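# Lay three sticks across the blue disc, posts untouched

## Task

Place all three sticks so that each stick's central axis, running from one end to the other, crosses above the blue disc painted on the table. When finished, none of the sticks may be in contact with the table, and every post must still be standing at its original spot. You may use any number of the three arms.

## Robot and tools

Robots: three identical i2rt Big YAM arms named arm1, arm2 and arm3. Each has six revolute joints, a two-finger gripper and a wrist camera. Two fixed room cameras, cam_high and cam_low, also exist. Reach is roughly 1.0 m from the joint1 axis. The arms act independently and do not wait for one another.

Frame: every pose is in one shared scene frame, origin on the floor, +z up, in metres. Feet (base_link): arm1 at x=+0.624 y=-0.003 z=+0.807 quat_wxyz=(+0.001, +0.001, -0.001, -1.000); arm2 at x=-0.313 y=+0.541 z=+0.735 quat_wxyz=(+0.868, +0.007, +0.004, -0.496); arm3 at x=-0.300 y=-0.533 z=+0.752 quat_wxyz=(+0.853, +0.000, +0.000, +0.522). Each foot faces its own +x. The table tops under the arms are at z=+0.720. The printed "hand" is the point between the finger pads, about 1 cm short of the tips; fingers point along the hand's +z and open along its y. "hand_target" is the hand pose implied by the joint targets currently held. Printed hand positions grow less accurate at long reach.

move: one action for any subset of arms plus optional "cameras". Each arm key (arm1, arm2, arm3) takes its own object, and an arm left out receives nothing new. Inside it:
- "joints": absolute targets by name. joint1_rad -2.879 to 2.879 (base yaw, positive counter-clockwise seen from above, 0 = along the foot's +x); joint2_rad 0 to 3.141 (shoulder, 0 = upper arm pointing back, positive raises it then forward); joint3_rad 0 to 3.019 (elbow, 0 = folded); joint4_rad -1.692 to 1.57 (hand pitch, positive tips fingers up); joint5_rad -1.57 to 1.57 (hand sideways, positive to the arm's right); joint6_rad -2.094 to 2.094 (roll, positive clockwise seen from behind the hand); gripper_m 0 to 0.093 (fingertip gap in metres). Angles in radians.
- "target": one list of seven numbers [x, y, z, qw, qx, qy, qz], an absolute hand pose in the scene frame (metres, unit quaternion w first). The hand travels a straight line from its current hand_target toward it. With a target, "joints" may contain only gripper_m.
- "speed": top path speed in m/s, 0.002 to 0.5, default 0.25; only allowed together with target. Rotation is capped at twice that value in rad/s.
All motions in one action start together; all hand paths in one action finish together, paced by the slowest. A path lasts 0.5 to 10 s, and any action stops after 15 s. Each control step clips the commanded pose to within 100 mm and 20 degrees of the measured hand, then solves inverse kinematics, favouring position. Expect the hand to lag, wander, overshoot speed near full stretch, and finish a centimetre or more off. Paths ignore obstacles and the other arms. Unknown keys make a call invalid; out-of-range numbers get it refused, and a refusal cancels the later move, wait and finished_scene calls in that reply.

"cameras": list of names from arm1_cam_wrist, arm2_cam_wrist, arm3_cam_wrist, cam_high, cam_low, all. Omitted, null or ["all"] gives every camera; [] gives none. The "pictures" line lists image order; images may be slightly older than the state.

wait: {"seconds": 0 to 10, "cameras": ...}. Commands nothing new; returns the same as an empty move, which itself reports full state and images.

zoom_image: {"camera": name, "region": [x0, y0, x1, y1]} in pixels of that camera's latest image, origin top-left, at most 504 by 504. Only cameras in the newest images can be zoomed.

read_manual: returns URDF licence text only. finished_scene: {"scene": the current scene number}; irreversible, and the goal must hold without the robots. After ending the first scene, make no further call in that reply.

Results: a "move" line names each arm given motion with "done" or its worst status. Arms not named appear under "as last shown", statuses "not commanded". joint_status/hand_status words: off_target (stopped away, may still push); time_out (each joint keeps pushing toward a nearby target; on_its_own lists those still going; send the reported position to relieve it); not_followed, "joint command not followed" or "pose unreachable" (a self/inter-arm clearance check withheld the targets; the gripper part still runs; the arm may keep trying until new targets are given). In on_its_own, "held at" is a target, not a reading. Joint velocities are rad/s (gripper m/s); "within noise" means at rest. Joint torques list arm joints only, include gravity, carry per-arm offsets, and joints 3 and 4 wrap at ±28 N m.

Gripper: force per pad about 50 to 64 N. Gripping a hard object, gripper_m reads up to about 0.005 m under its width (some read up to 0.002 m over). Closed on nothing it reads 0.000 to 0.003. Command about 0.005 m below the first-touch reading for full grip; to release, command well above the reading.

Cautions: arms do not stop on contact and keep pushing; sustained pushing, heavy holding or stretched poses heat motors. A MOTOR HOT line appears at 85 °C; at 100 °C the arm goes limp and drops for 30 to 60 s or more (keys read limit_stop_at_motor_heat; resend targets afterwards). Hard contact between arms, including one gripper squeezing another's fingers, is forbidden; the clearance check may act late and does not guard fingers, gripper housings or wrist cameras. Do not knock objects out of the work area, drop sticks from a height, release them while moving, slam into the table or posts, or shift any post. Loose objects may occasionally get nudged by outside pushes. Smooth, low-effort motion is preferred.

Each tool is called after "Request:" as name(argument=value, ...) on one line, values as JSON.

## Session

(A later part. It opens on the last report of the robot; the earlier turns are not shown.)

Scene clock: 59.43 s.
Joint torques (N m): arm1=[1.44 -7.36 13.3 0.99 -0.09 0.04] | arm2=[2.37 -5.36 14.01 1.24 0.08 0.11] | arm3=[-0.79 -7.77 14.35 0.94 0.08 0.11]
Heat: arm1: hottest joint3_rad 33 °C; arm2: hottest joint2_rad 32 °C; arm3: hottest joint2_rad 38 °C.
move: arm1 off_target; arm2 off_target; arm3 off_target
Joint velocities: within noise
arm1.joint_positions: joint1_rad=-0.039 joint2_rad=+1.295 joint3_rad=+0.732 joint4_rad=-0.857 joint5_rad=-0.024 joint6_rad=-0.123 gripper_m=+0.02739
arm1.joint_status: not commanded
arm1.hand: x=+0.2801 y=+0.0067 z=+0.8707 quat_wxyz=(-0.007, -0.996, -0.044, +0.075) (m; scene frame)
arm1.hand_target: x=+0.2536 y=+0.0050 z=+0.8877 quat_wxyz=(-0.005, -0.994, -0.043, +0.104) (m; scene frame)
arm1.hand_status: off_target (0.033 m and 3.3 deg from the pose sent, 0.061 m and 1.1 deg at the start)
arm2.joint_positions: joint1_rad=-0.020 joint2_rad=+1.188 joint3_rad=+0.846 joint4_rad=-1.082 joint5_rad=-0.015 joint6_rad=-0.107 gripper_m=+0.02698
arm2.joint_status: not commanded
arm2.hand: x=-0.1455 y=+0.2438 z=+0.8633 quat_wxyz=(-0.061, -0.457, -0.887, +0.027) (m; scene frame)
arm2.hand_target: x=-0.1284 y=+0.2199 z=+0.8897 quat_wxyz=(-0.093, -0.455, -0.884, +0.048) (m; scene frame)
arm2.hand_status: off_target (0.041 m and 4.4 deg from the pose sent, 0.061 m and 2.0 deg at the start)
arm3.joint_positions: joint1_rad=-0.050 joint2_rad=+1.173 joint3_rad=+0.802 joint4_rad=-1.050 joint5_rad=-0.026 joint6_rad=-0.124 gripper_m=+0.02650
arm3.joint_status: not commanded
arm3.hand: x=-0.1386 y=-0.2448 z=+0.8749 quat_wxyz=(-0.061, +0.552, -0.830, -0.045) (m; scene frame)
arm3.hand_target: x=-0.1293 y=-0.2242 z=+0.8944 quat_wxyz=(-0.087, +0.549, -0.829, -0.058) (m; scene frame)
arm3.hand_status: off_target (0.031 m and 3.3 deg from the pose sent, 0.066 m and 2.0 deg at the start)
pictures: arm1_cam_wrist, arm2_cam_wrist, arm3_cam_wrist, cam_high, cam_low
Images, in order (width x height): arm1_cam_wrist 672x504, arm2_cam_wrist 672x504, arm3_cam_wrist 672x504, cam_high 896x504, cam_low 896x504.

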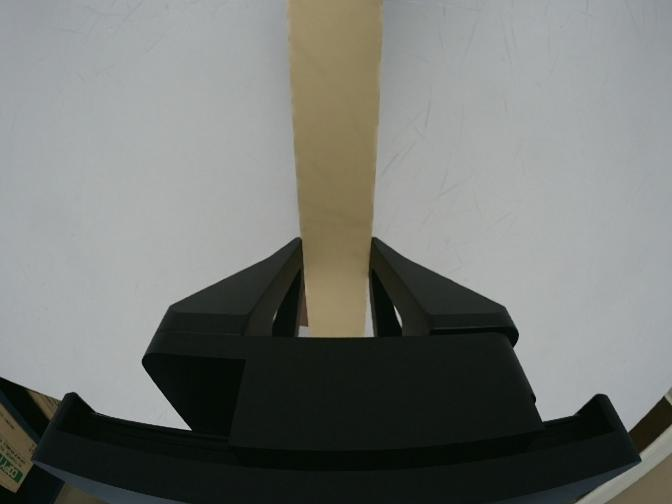

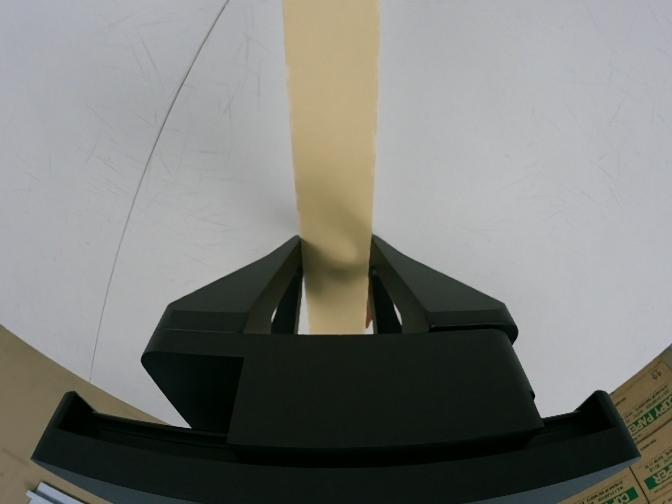

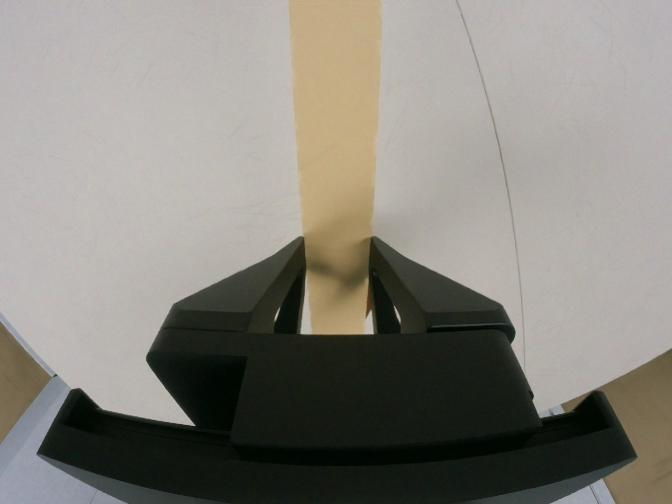

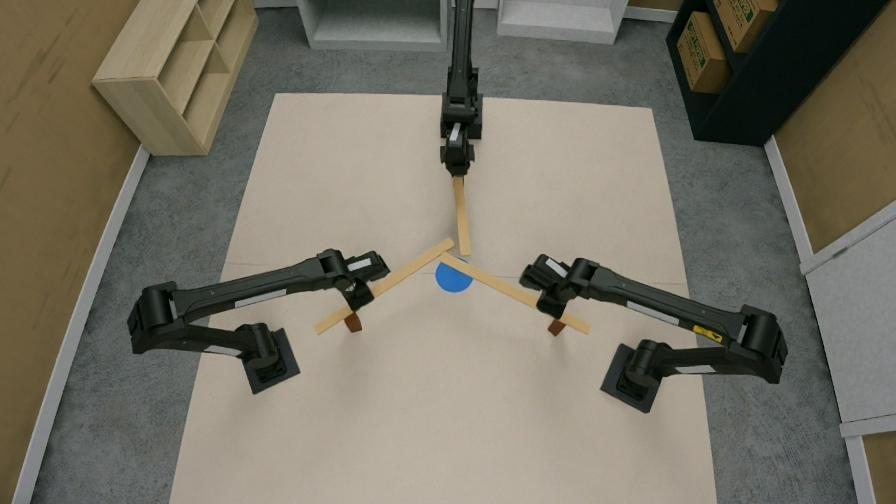

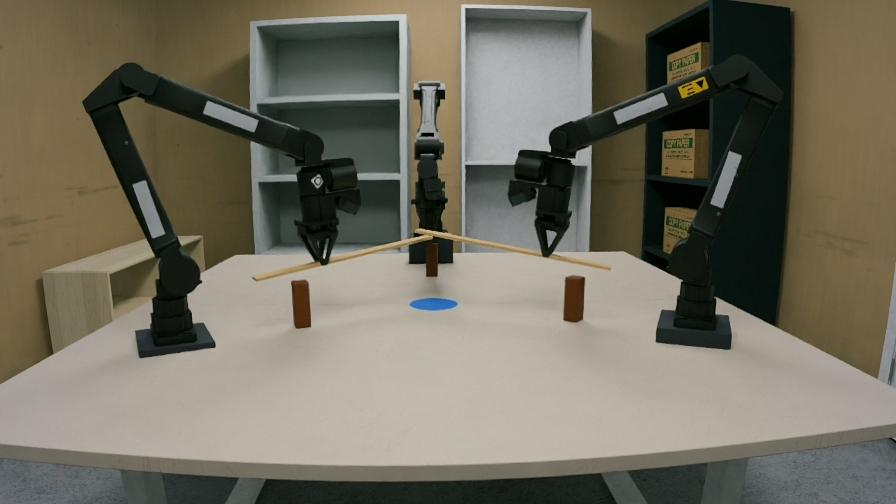

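Request:
move(arm1={"target":[0.252,0.005,0.900,-0.0057,-0.9904,-0.0432,0.1304],"speed":0.05}, arm2={"target":[-0.1273,0.2178,0.915,0.116,0.454,0.8813,-0.0598],"speed":0.05}, arm3={"target":[-0.1286,-0.223,0.902,0.1088,-0.5472,0.8267,0.072],"speed":0.05}, cameras=["cam_high","cam_low"])

Request:
zoom_image(camera="cam_low", region=[330, 190, 530, 300])

Scene clock: 62.00 s.
Joint torques (N m): arm1=[1.2 -8.76 12.22 0.98 -0.19 0.02] | arm2=[2.2 -7.06 14.38 0.46 -0.08 0.08] | arm3=[-1.26 -9.64 12.93 1.06 -0.07 0.1]
Heat: arm1: hottest joint3_rad 33 °C; arm2: hottest joint3_rad 33 °C; arm3: hottest joint2_rad 38 °C.
move: arm1 off_target; arm2 off_target; arm3 off_target
Joint velocities: within noise
arm1.joint_positions: joint1_rad=-0.039 joint2_rad=+1.265 joint3_rad=+0.732 joint4_rad=-0.841 joint5_rad=-0.026 joint6_rad=-0.123 gripper_m=+0.02739
arm1.joint_status: not commanded
arm1.hand: x=+0.2745 y=+0.0065 z=+0.8811 quat_wxyz=(-0.006, -0.994, -0.044, +0.098) (m; scene frame)
arm1.hand_target: x=+0.2532 y=+0.0050 z=+0.9006 quat_wxyz=(-0.006, -0.991, -0.043, +0.130) (m; scene frame)
arm1.hand_status: off_target (0.029 m and 3.7 deg from the pose sent, 0.040 m and 6.3 deg at the start)
arm2.joint_positions: joint1_rad=-0.020 joint2_rad=+1.160 joint3_rad=+0.865 joint4_rad=-1.082 joint5_rad=-0.016 joint6_rad=-0.107 gripper_m=+0.02698
arm2.joint_status: not commanded
arm2.hand: x=-0.1419 y=+0.2377 z=+0.8801 quat_wxyz=(-0.082, -0.456, -0.885, +0.039) (m; scene frame)
arm2.hand_target: x=-0.1285 y=+0.2196 z=+0.9150 quat_wxyz=(-0.116, -0.454, -0.881, +0.060) (m; scene frame)
arm2.hand_status: off_target (0.043 m and 4.6 deg from the pose sent, 0.061 m and 7.4 deg at the start)
arm3.joint_positions: joint1_rad=-0.050 joint2_rad=+1.157 joint3_rad=+0.802 joint4_rad=-1.023 joint5_rad=-0.029 joint6_rad=-0.123 gripper_m=+0.02650
arm3.joint_status: not commanded
arm3.hand: x=-0.1356 y=-0.2387 z=+0.8809 quat_wxyz=(-0.080, +0.551, -0.829, -0.056) (m; scene frame)
arm3.hand_target: x=-0.1290 y=-0.2238 z=+0.9022 quat_wxyz=(-0.109, +0.547, -0.827, -0.072) (m; scene frame)
arm3.hand_status: off_target (0.027 m and 3.8 deg from the pose sent, 0.036 m and 6.3 deg at the start)
pictures: cam_high, cam_low
Images, in order (width x height): cam_high 896x504, cam_low 896x504.

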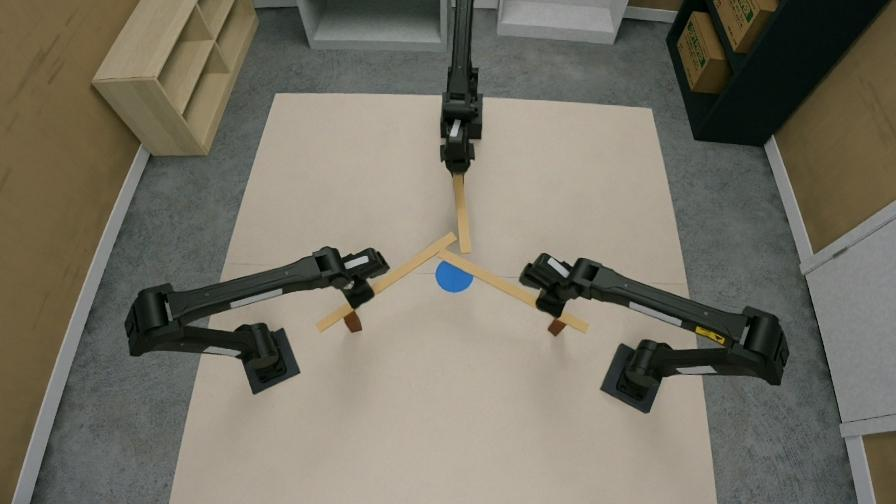

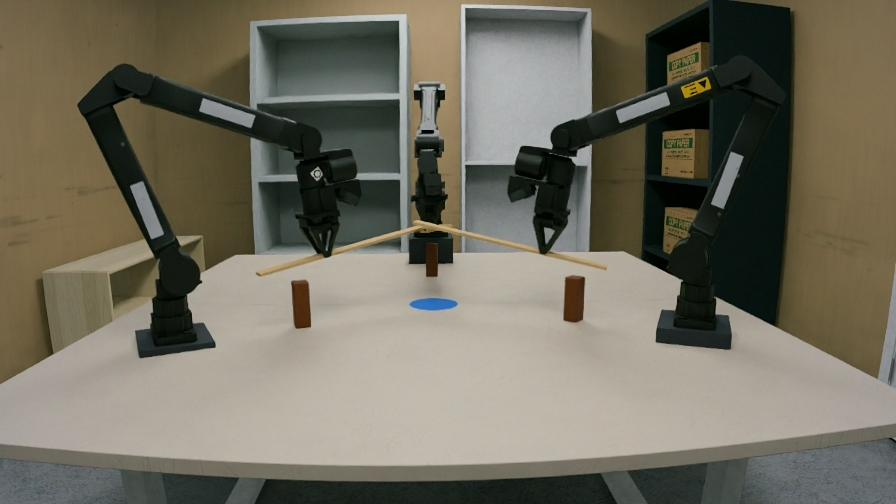

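Scaled by 2.520 from the camera's 896x504 image, which has a finer 1280x720 frame.

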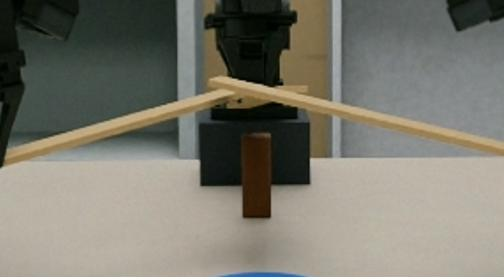

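Request:
move(arm1={"target":[0.217,0.001,0.901,-0.0057,-0.9904,-0.0432,0.1304],"speed":0.05}, arm2={"target":[-0.1065,0.191,0.917,0.116,0.454,0.8813,-0.0598],"speed":0.05}, arm3={"target":[-0.117,-0.1975,0.904,0.1088,-0.5472,0.8267,0.072],"speed":0.05}, cameras=["cam_high","cam_low"])

Request:
zoom_image(camera="cam_low", region=[330, 190, 530, 300])

Request:
zoom_image(camera="cam_high", region=[360, 180, 560, 320])

Scene clock: 64.07 s.
Joint torques (N m): arm1=[1.85 -7.82 13.98 1.21 -0.07 0.12] | arm2=[2.43 -6.36 14.72 0.99 0.08 0.07] | arm3=[-1.32 -8.53 14.91 1.18 0.11 0.16]
Heat: arm1: hottest joint3_rad 33 °C; arm2: hottest joint3_rad 33 °C; arm3: hottest joint2_rad 38 °C.
move: arm1 off_target; arm2 off_target; arm3 off_target
Joint velocities: within noise
arm1.joint_positions: joint1_rad=-0.028 joint2_rad=+1.336 joint3_rad=+0.795 joint4_rad=-0.839 joint5_rad=-0.026 joint6_rad=-0.115 gripper_m=+0.02739
arm1.joint_status: not commanded
arm1.hand: x=+0.2500 y=+0.0030 z=+0.8806 quat_wxyz=(-0.008, -0.994, -0.046, +0.095) (m; scene frame)
arm1.hand_target: x=+0.2191 y=+0.0009 z=+0.9022 quat_wxyz=(-0.006, -0.990, -0.043, +0.131) (m; scene frame)
arm1.hand_status: off_target (0.039 m and 4.1 deg from the pose sent, 0.061 m and 3.7 deg at the start)
arm2.joint_positions: joint1_rad=-0.009 joint2_rad=+1.229 joint3_rad=+0.940 joint4_rad=-1.082 joint5_rad=-0.017 joint6_rad=-0.095 gripper_m=+0.02698
arm2.joint_status: not commanded
arm2.hand: x=-0.1244 y=+0.2150 z=+0.8878 quat_wxyz=(-0.085, -0.456, -0.885, +0.040) (m; scene frame)
arm2.hand_target: x=-0.1077 y=+0.1931 z=+0.9175 quat_wxyz=(-0.116, -0.454, -0.881, +0.060) (m; scene frame)
arm2.hand_status: off_target (0.042 m and 4.2 deg from the pose sent, 0.069 m and 4.6 deg at the start)
arm3.joint_positions: joint1_rad=-0.038 joint2_rad=+1.208 joint3_rad=+0.846 joint4_rad=-1.014 joint5_rad=-0.032 joint6_rad=-0.122 gripper_m=+0.02650
arm3.joint_status: not commanded
arm3.hand: x=-0.1304 y=-0.2201 z=+0.8827 quat_wxyz=(-0.080, +0.555, -0.826, -0.058) (m; scene frame)
arm3.hand_target: x=-0.1178 y=-0.1989 z=+0.9047 quat_wxyz=(-0.109, +0.547, -0.827, -0.072) (m; scene frame)
arm3.hand_status: off_target (0.034 m and 3.8 deg from the pose sent, 0.051 m and 3.8 deg at the start)
pictures: cam_high, cam_low
Images, in order (width x height): cam_high 896x504, cam_low 896x504.

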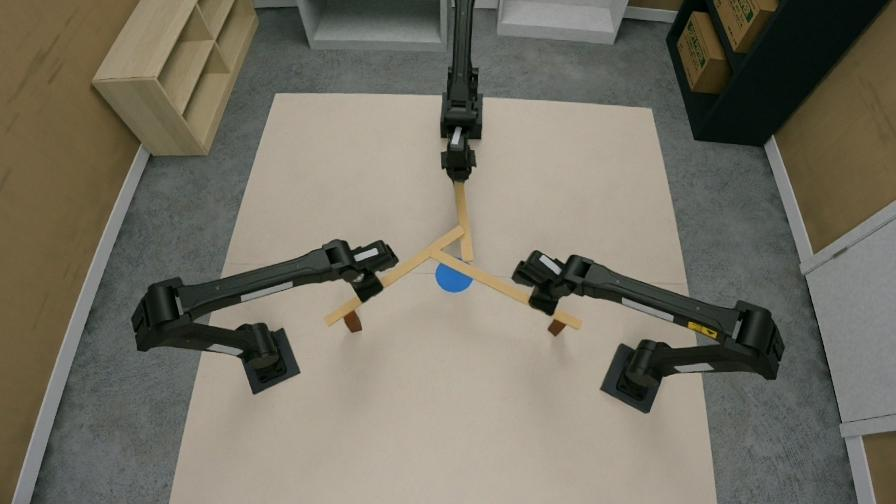

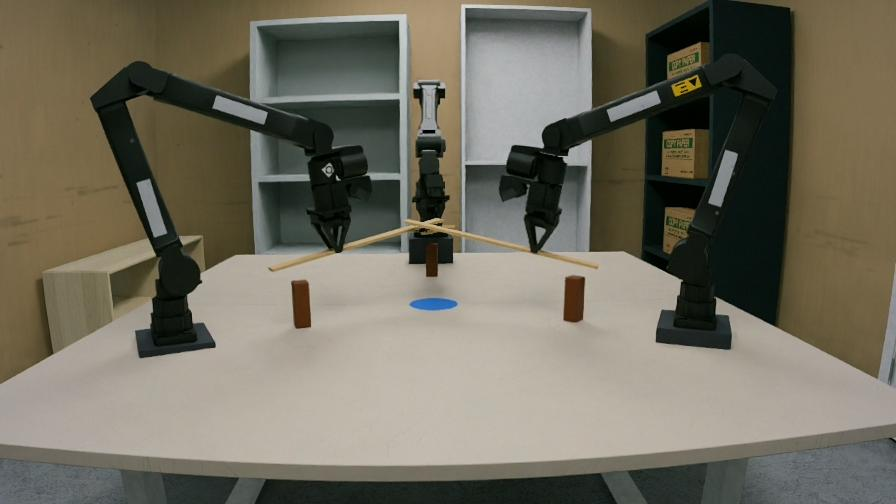

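Scaled by 2.520 from the camera's 896x504 image, which has a finer 1280x720 frame.

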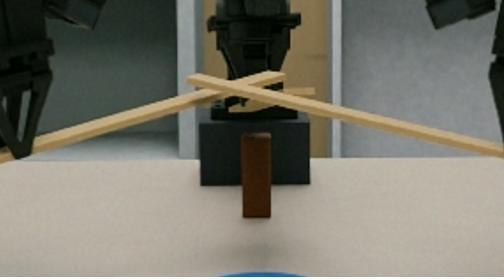

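Scaled by 2.520 from the camera's 896x504 image, which has a finer 1280x720 frame.

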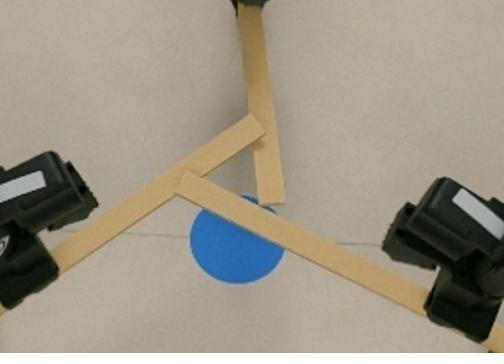

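Request:
move(arm1={"target":[0.180,-0.002,0.903,-0.0057,-0.9904,-0.0432,0.1304],"speed":0.05}, arm2={"target":[-0.084,0.165,0.914,0.116,0.454,0.8813,-0.0598],"speed":0.05}, arm3={"target":[-0.100,-0.168,0.904,0.1088,-0.5472,0.8267,0.072],"speed":0.05}, cameras=["cam_high","cam_low"])

Request:
zoom_image(camera="cam_low", region=[330, 190, 530, 300])

Request:
zoom_image(camera="cam_high", region=[310, 130, 610, 350])

Scene clock: 66.07 s.
Joint torques (N m): arm1=[1.26 -8.88 13.48 1.1 0.08 0.09] | arm2=[2.43 -7.59 14.58 1.36 0.09 0.14] | arm3=[-1.55 -9.99 14.57 1.09 0.07 0.13]
Heat: arm1: hottest joint3_rad 34 °C; arm2: hottest joint3_rad 34 °C; arm3: hottest joint2_rad 38 °C.
move: arm1 off_target; arm2 off_target; arm3 off_target
Joint velocities: within noise
arm1.joint_positions: joint1_rad=-0.019 joint2_rad=+1.430 joint3_rad=+0.903 joint4_rad=-0.838 joint5_rad=-0.026 joint6_rad=-0.102 gripper_m=+0.02739
arm1.joint_status: not commanded
arm1.hand: x=+0.2074 y=+0.0005 z=+0.8864 quat_wxyz=(-0.008, -0.994, -0.044, +0.103) (m; scene frame)
arm1.hand_target: x=+0.1815 y=-0.0021 z=+0.9036 quat_wxyz=(-0.006, -0.991, -0.043, +0.130) (m; scene frame)
arm1.hand_status: off_target (0.032 m and 3.2 deg from the pose sent, 0.074 m and 4.1 deg at the start)
arm2.joint_positions: joint1_rad=+0.007 joint2_rad=+1.320 joint3_rad=+1.017 joint4_rad=-1.074 joint5_rad=-0.012 joint6_rad=-0.080 gripper_m=+0.02698
arm2.joint_status: not commanded
arm2.hand: x=-0.1037 y=+0.1906 z=+0.8858 quat_wxyz=(-0.082, -0.456, -0.885, +0.039) (m; scene frame)
arm2.hand_target: x=-0.0853 y=+0.1673 z=+0.9149 quat_wxyz=(-0.117, -0.454, -0.881, +0.060) (m; scene frame)
arm2.hand_status: off_target (0.043 m and 4.6 deg from the pose sent, 0.069 m and 4.2 deg at the start)
arm3.joint_positions: joint1_rad=-0.037 joint2_rad=+1.302 joint3_rad=+0.930 joint4_rad=-0.998 joint5_rad=-0.030 joint6_rad=-0.119 gripper_m=+0.02650
arm3.joint_status: not commanded
arm3.hand: x=-0.1132 y=-0.1888 z=+0.8843 quat_wxyz=(-0.083, +0.555, -0.826, -0.059) (m; scene frame)
arm3.hand_target: x=-0.1006 y=-0.1694 z=+0.9045 quat_wxyz=(-0.109, +0.547, -0.827, -0.072) (m; scene frame)
arm3.hand_status: off_target (0.032 m and 3.5 deg from the pose sent, 0.064 m and 3.8 deg at the start)
pictures: cam_high, cam_low
Images, in order (width x height): cam_high 896x504, cam_low 896x504.

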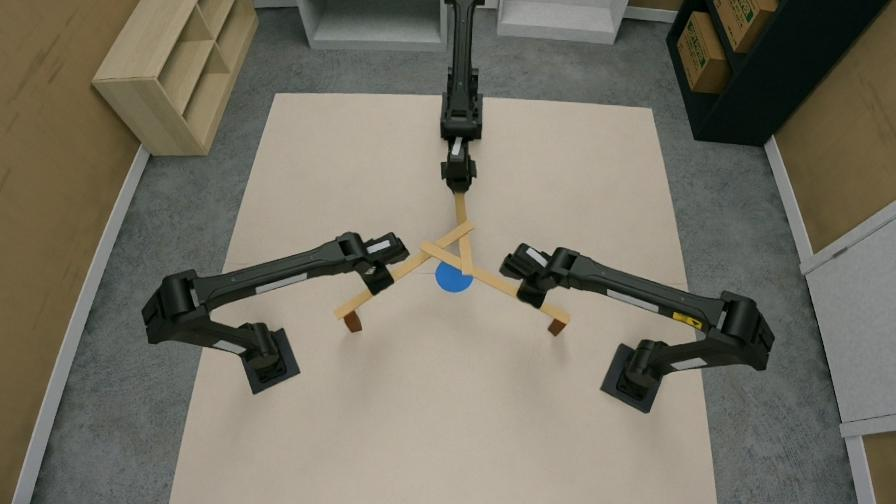

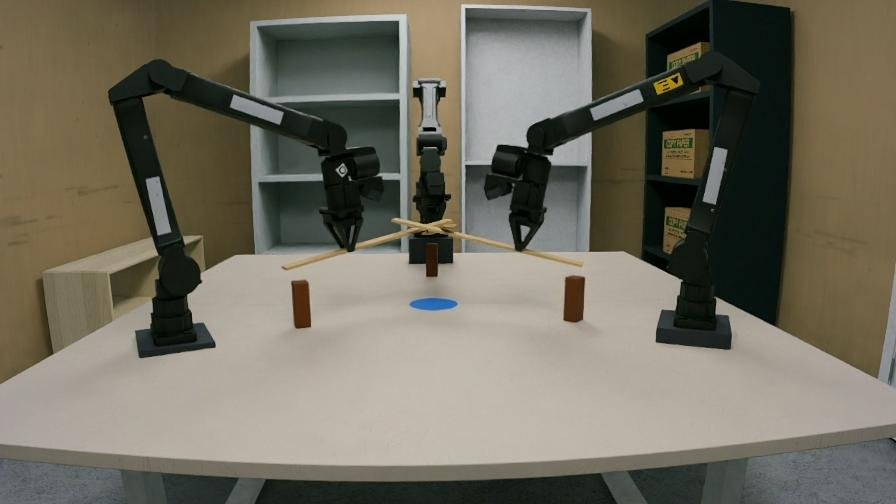

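Scaled by 2.520 from the camera's 896x504 image, which has a finer 1280x720 frame.

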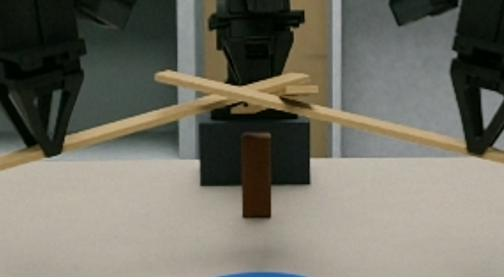

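Scaled by 1.680 from the camera's 896x504 image, which has a finer 1280x720 frame.

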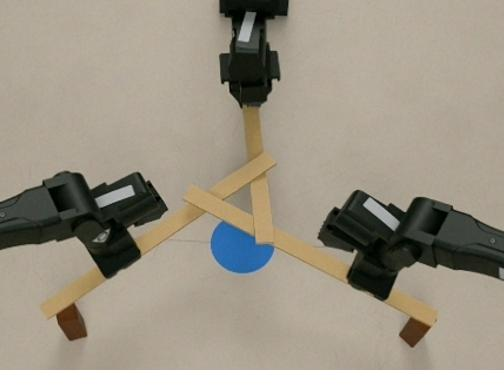

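Request:
move(cameras=["arm1_cam_wrist","arm2_cam_wrist","arm3_cam_wrist","cam_high","cam_low"])

Request:
zoom_image(camera="arm1_cam_wrist", region=[230, 180, 430, 380])

Request:
zoom_image(camera="arm3_cam_wrist", region=[230, 180, 430, 380])

Request:
zoom_image(camera="cam_high", region=[410, 150, 510, 280])

Request:
zoom_image(camera="cam_low", region=[260, 210, 620, 340])

Scene clock: 68.27 s.
Joint torques (N m): arm1=[1.49 -8.59 13.45 0.99 0.07 0.07] | arm2=[2.37 -7.65 14.57 1.39 0.09 0.11] | arm3=[-1.32 -10.05 14.53 1.07 0.07 0.13]
Heat: arm1: hottest joint3_rad 35 °C; arm2: hottest joint3_rad 33 °C; arm3: hottest joint2_rad 38 °C.
Joint velocities: within noise
arm1.joint_positions: joint1_rad=-0.019 joint2_rad=+1.430 joint3_rad=+0.903 joint4_rad=-0.838 joint5_rad=-0.026 joint6_rad=-0.102 gripper_m=+0.02739
arm1.joint_status: not commanded
arm1.hand: x=+0.2074 y=+0.0005 z=+0.8864 quat_wxyz=(-0.008, -0.994, -0.044, +0.103) (m; scene frame)
arm1.hand_target: x=+0.1815 y=-0.0021 z=+0.9036 quat_wxyz=(-0.006, -0.991, -0.043, +0.130) (m; scene frame)
arm1.hand_status: off_target (0.032 m and 3.2 deg from the pose sent, 0.074 m and 4.1 deg at the start)
arm2.joint_positions: joint1_rad=+0.007 joint2_rad=+1.320 joint3_rad=+1.017 joint4_rad=-1.074 joint5_rad=-0.012 joint6_rad=-0.080 gripper_m=+0.02698
arm2.joint_status: not commanded
arm2.hand: x=-0.1037 y=+0.1906 z=+0.8858 quat_wxyz=(-0.082, -0.456, -0.885, +0.039) (m; scene frame)
arm2.hand_target: x=-0.0853 y=+0.1673 z=+0.9149 quat_wxyz=(-0.117, -0.454, -0.881, +0.060) (m; scene frame)
arm2.hand_status: off_target (0.043 m and 4.6 deg from the pose sent, 0.069 m and 4.2 deg at the start)
arm3.joint_positions: joint1_rad=-0.037 joint2_rad=+1.302 joint3_rad=+0.930 joint4_rad=-0.998 joint5_rad=-0.030 joint6_rad=-0.119 gripper_m=+0.02650
arm3.joint_status: not commanded
arm3.hand: x=-0.1132 y=-0.1888 z=+0.8843 quat_wxyz=(-0.083, +0.555, -0.826, -0.059) (m; scene frame)
arm3.hand_target: x=-0.1006 y=-0.1694 z=+0.9045 quat_wxyz=(-0.109, +0.547, -0.827, -0.072) (m; scene frame)
arm3.hand_status: off_target (0.032 m and 3.5 deg from the pose sent, 0.064 m and 3.8 deg at the start)
pictures: arm1_cam_wrist, arm2_cam_wrist, arm3_cam_wrist, cam_high, cam_low
Images, in order (width x height): arm1_cam_wrist 672x504, arm2_cam_wrist 672x504, arm3_cam_wrist 672x504, cam_high 896x504, cam_low 896x504.

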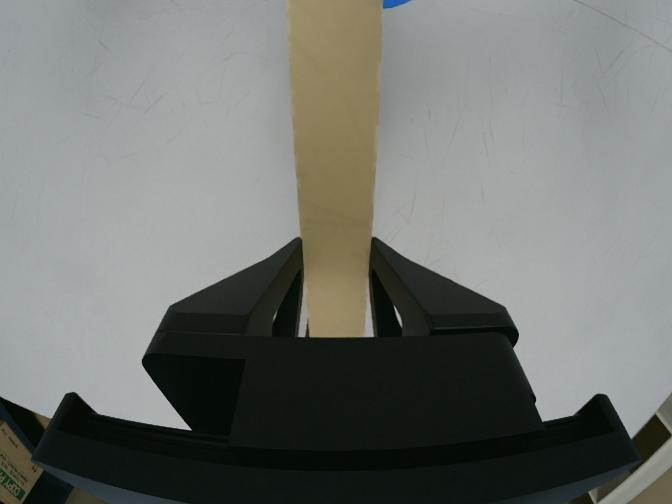

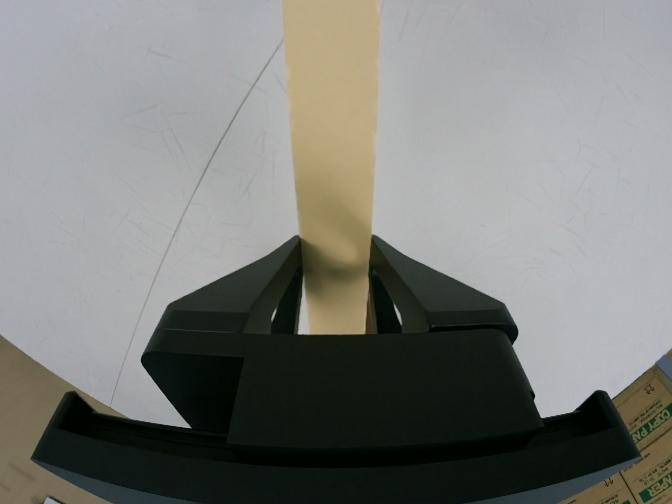

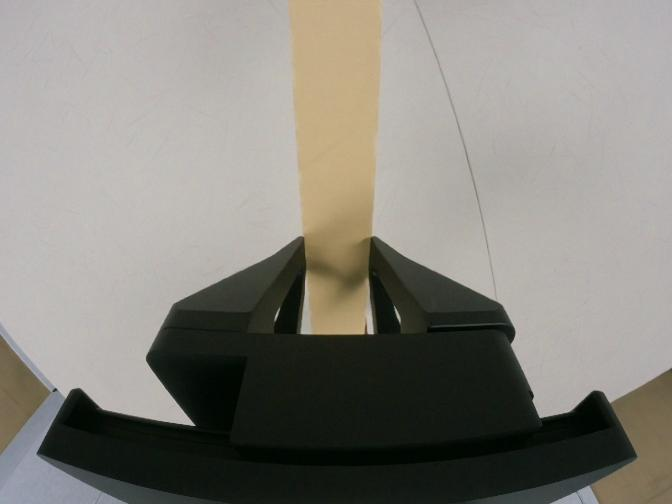

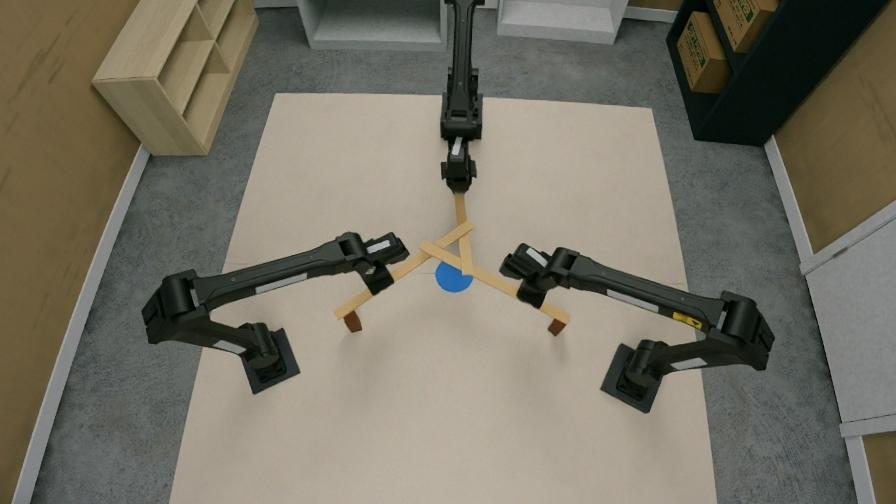

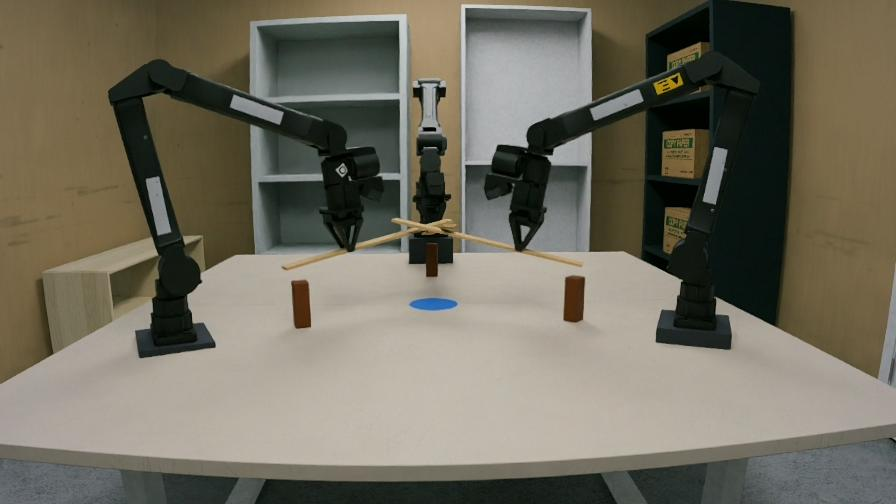

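Scaled by 2.520 from the camera's 672x504 image, which has a finer 960x720 frame.

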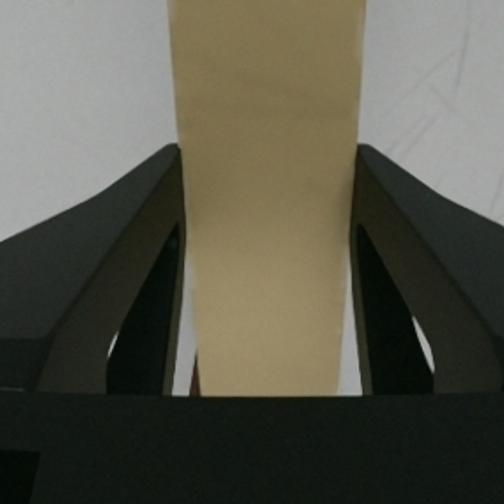

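Scaled by 2.520 from the camera's 672x504 image, which has a finer 960x720 frame.

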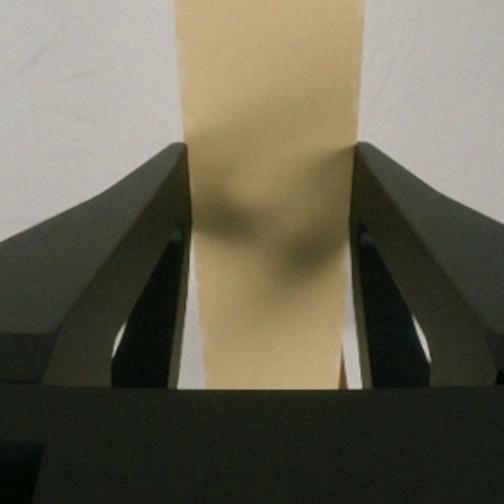

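Scaled by 3.877 from the camera's 896x504 image, which has a finer 1280x720 frame.

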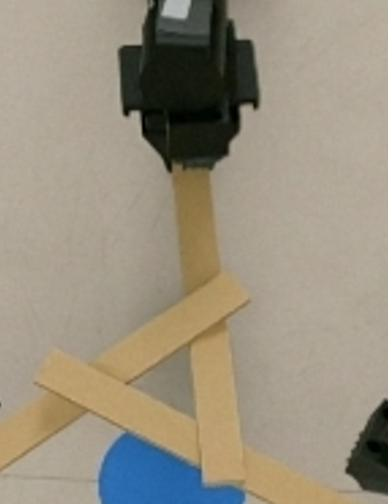

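Scaled by 1.400 from the camera's 896x504 image, which has a finer 1280x720 frame.

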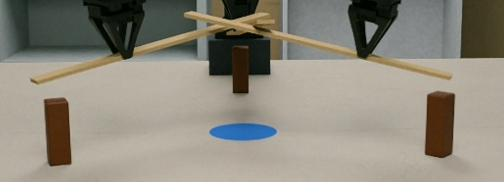

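Request:
move(arm1={"target":[0.2194,0.0015,0.864,-0.0033,-0.996,-0.0418,0.0784],"speed":0.05}, arm2={"target":[-0.1037,0.1906,0.864,0.0698,0.4557,0.8866,-0.0359],"speed":0.05}, arm3={"target":[-0.112,-0.196,0.870,0.0663,-0.5341,0.8417,0.0421],"speed":0.05})

Request:
zoom_image(camera="cam_high", region=[310, 130, 610, 350])

Request:
zoom_image(camera="cam_low", region=[260, 210, 620, 340])

Scene clock: 72.37 s.
Joint torques (N m): arm1=[1.08 -8.59 8.24 0.92 0.09 0.06] | arm2=[1.79 -7.71 8.24 1.32 0.11 0.01] | arm3=[-1.73 -10.17 10.17 0.36 0.11 0.11]
Heat: arm1: hottest joint3_rad 35 °C; arm2: hottest joint3_rad 33 °C; arm3: hottest joint2_rad 38 °C.
move: arm1 done; arm2 done; arm3 done
Joint velocities: within noise
arm1.joint_positions: joint1_rad=-0.019 joint2_rad=+1.450 joint3_rad=+0.882 joint4_rad=-0.838 joint5_rad=-0.016 joint6_rad=-0.102 gripper_m=+0.02739
arm1.joint_status: not commanded
arm1.hand: x=+0.2180 y=+0.0020 z=+0.8707 quat_wxyz=(-0.004, -0.996, -0.043, +0.082) (m; scene frame)
arm1.hand_target: x=+0.2196 y=+0.0015 z=+0.8641 quat_wxyz=(-0.003, -0.996, -0.042, +0.078) (m; scene frame)
arm1.hand_status: done (0.007 m and 0.5 deg from the pose sent, 0.026 m and 2.9 deg at the start)
arm2.joint_positions: joint1_rad=+0.007 joint2_rad=+1.347 joint3_rad=+0.997 joint4_rad=-1.052 joint5_rad=-0.006 joint6_rad=-0.080 gripper_m=+0.02698
arm2.joint_status: not commanded
arm2.hand: x=-0.1054 y=+0.1916 z=+0.8686 quat_wxyz=(-0.070, -0.457, -0.886, +0.035) (m; scene frame)
arm2.hand_target: x=-0.1037 y=+0.1906 z=+0.8640 quat_wxyz=(-0.070, -0.456, -0.887, +0.036) (m; scene frame)
arm2.hand_status: done (0.005 m and 0.2 deg from the pose sent, 0.022 m and 1.4 deg at the start)
arm3.joint_positions: joint1_rad=-0.037 joint2_rad=+1.323 joint3_rad=+0.912 joint4_rad=-1.001 joint5_rad=-0.013 joint6_rad=-0.085 gripper_m=+0.02650
arm3.joint_status: not commanded
arm3.hand: x=-0.1144 y=-0.1971 z=+0.8694 quat_wxyz=(-0.067, +0.541, -0.837, -0.043) (m; scene frame)
arm3.hand_target: x=-0.1119 y=-0.1960 z=+0.8701 quat_wxyz=(-0.066, +0.534, -0.842, -0.042) (m; scene frame)
arm3.hand_status: done (0.003 m and 0.9 deg from the pose sent, 0.016 m and 4.0 deg at the start)
pictures: arm1_cam_wrist, arm2_cam_wrist, arm3_cam_wrist, cam_high, cam_low
Images, in order (width x height): arm1_cam_wrist 672x504, arm2_cam_wrist 672x504, arm3_cam_wrist 672x504, cam_high 896x504, cam_low 896x504.

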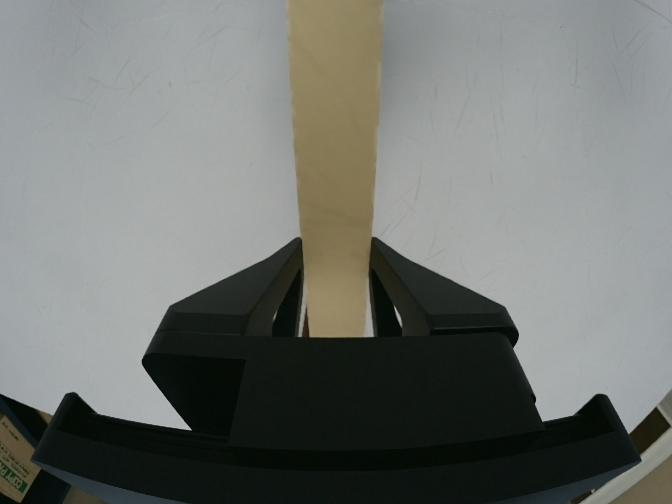

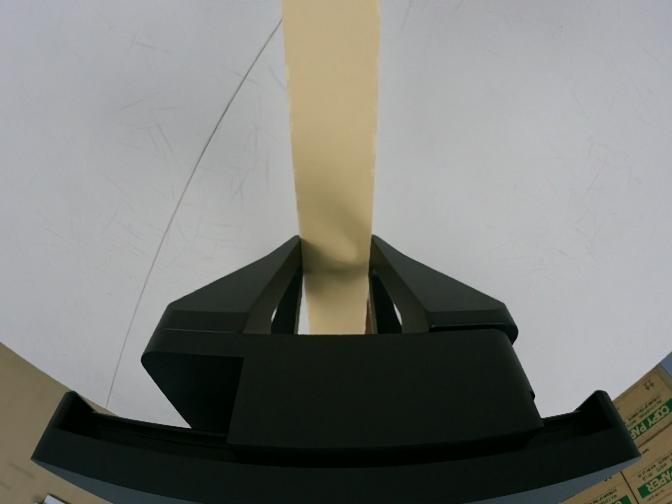

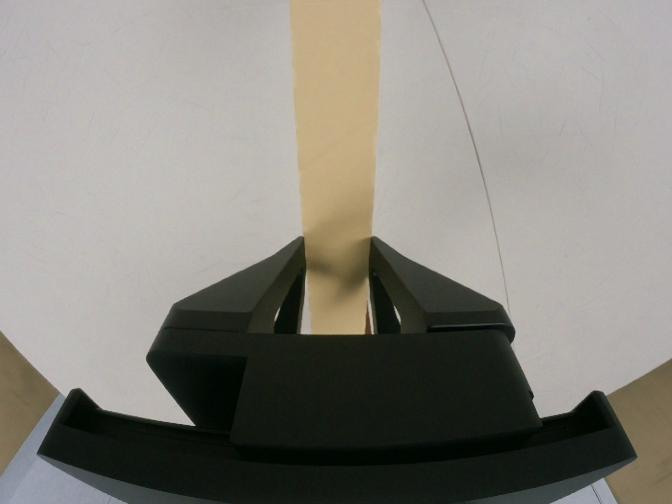

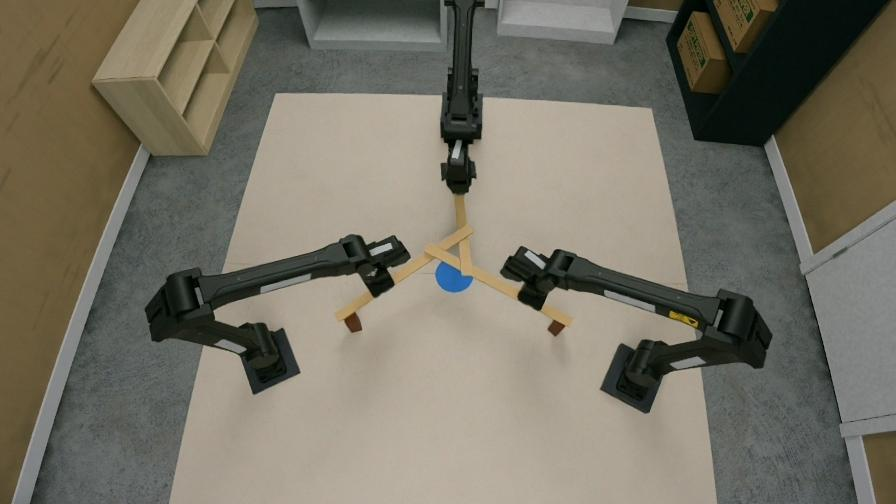

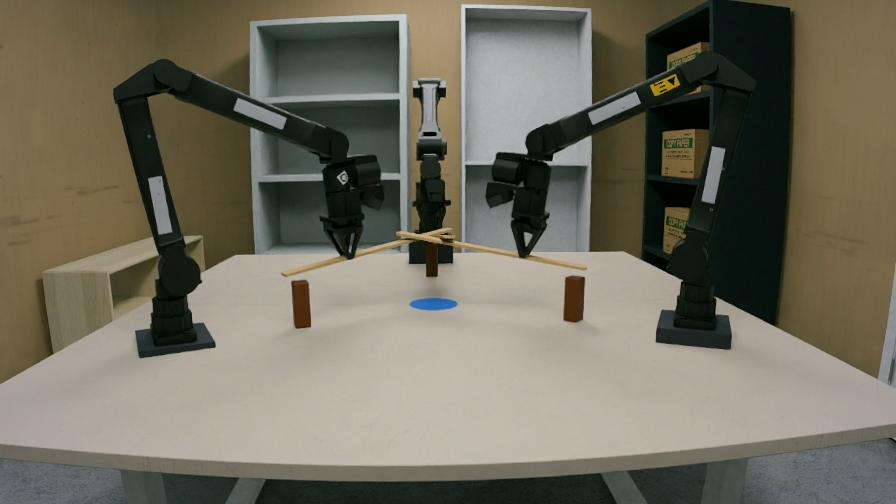

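Scaled by 1.680 from the camera's 896x504 image, which has a finer 1280x720 frame.

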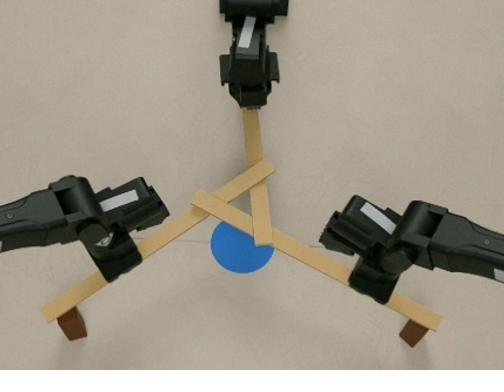

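Scaled by 1.400 from the camera's 896x504 image, which has a finer 1280x720 frame.

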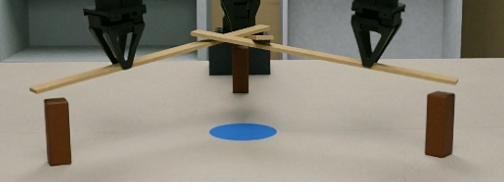

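Request:
move(arm1={"target":[0.2194,0.0015,0.845,-0.0024,-0.9975,-0.0419,0.0566],"speed":0.04}, arm2={"target":[-0.1037,0.1906,0.846,0.0504,0.4564,0.888,-0.0259],"speed":0.04}, arm3={"target":[-0.112,-0.196,0.852,0.0479,-0.5349,0.8429,0.0304],"speed":0.04}, cameras=["cam_high","cam_low"])

Request:
zoom_image(camera="cam_high", region=[310, 130, 610, 350])

Request:
zoom_image(camera="cam_low", region=[260, 210, 440, 340])

Request:
zoom_image(camera="cam_low", region=[430, 210, 620, 340])

Scene clock: 74.43 s.
Joint torques (N m): arm1=[1.44 -7.82 8.16 0.46 0.1 0.05] | arm2=[1.96 -8.12 7.91 1.03 0.11 0.02] | arm3=[-1.38 -11.28 9.77 0.51 0.1 0.09]
Heat: arm1: hottest joint3_rad 35 °C; arm2: hottest joint3_rad 33 °C; arm3: hottest joint2_rad 38 °C.
move: arm1 done; arm2 done; arm3 done
Joint velocities: within noise
arm1.joint_positions: joint1_rad=-0.019 joint2_rad=+1.499 joint3_rad=+0.882 joint4_rad=-0.828 joint5_rad=-0.013 joint6_rad=-0.102 gripper_m=+0.02739
arm1.joint_status: not commanded
arm1.hand: x=+0.2195 y=+0.0025 z=+0.8520 quat_wxyz=(-0.004, -0.997, -0.043, +0.062) (m; scene frame)
arm1.hand_target: x=+0.2196 y=+0.0015 z=+0.8451 quat_wxyz=(-0.002, -0.998, -0.042, +0.056) (m; scene frame)
arm1.hand_status: done (0.007 m and 0.7 deg from the pose sent, 0.026 m and 2.9 deg at the start)
arm2.joint_positions: joint1_rad=+0.007 joint2_rad=+1.392 joint3_rad=+0.997 joint4_rad=-1.044 joint5_rad=-0.002 joint6_rad=-0.080 gripper_m=+0.02698
arm2.joint_status: not commanded
arm2.hand: x=-0.1049 y=+0.1898 z=+0.8515 quat_wxyz=(-0.053, -0.458, -0.887, +0.026) (m; scene frame)
arm2.hand_target: x=-0.1037 y=+0.1906 z=+0.8460 quat_wxyz=(-0.050, -0.456, -0.888, +0.026) (m; scene frame)
arm2.hand_status: done (0.006 m and 0.3 deg from the pose sent, 0.023 m and 2.4 deg at the start)
arm3.joint_positions: joint1_rad=-0.037 joint2_rad=+1.373 joint3_rad=+0.912 joint4_rad=-1.001 joint5_rad=-0.010 joint6_rad=-0.081 gripper_m=+0.02650
arm3.joint_status: not commanded
arm3.hand: x=-0.1145 y=-0.1984 z=+0.8512 quat_wxyz=(-0.046, +0.540, -0.840, -0.030) (m; scene frame)
arm3.hand_target: x=-0.1119 y=-0.1960 z=+0.8521 quat_wxyz=(-0.048, +0.535, -0.843, -0.030) (m; scene frame)
arm3.hand_status: done (0.004 m and 0.7 deg from the pose sent, 0.018 m and 2.8 deg at the start)
pictures: cam_high, cam_low
Images, in order (width x height): cam_high 896x504, cam_low 896x504.

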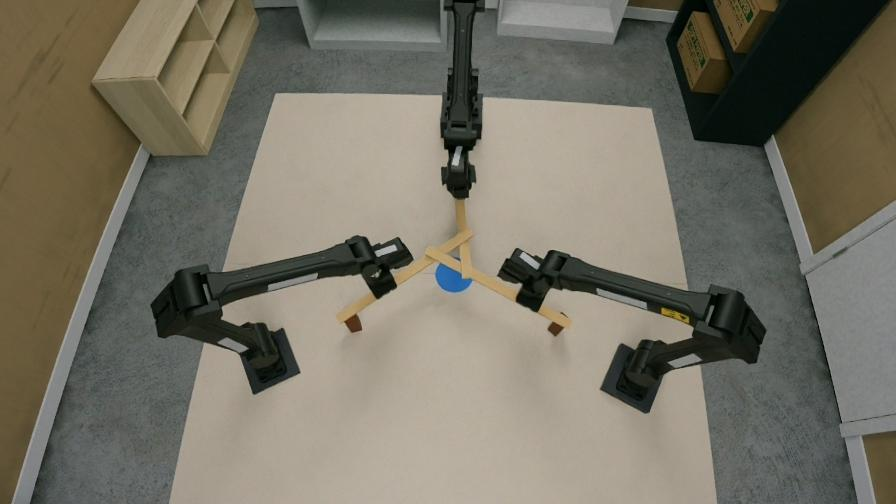

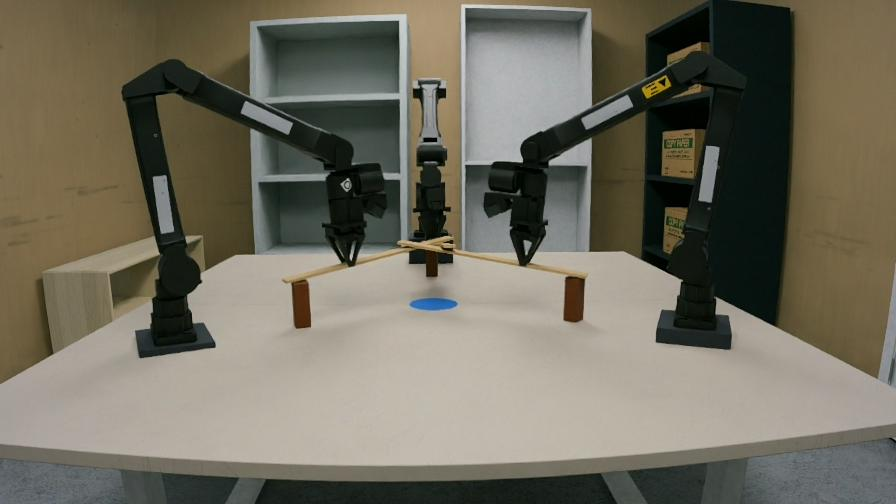

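Scaled by 1.680 from the camera's 896x504 image, which has a finer 1280x720 frame.

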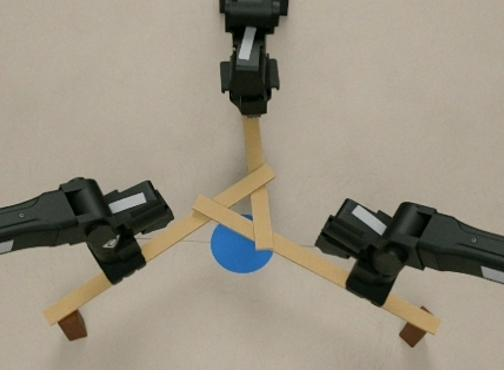

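Scaled by 2.800 from the camera's 896x504 image, which has a finer 1280x720 frame.

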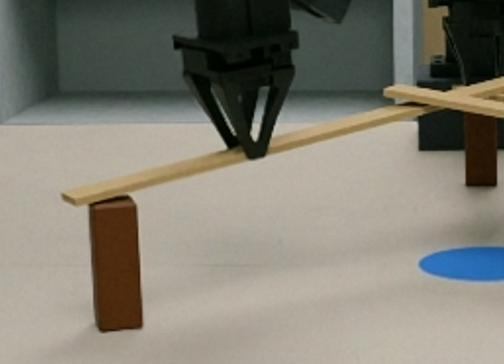

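Scaled by 2.653 from the camera's 896x504 image, which has a finer 1280x720 frame.

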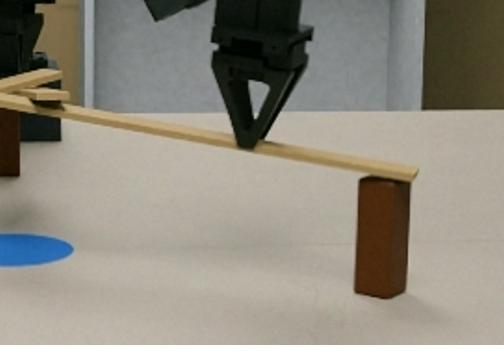

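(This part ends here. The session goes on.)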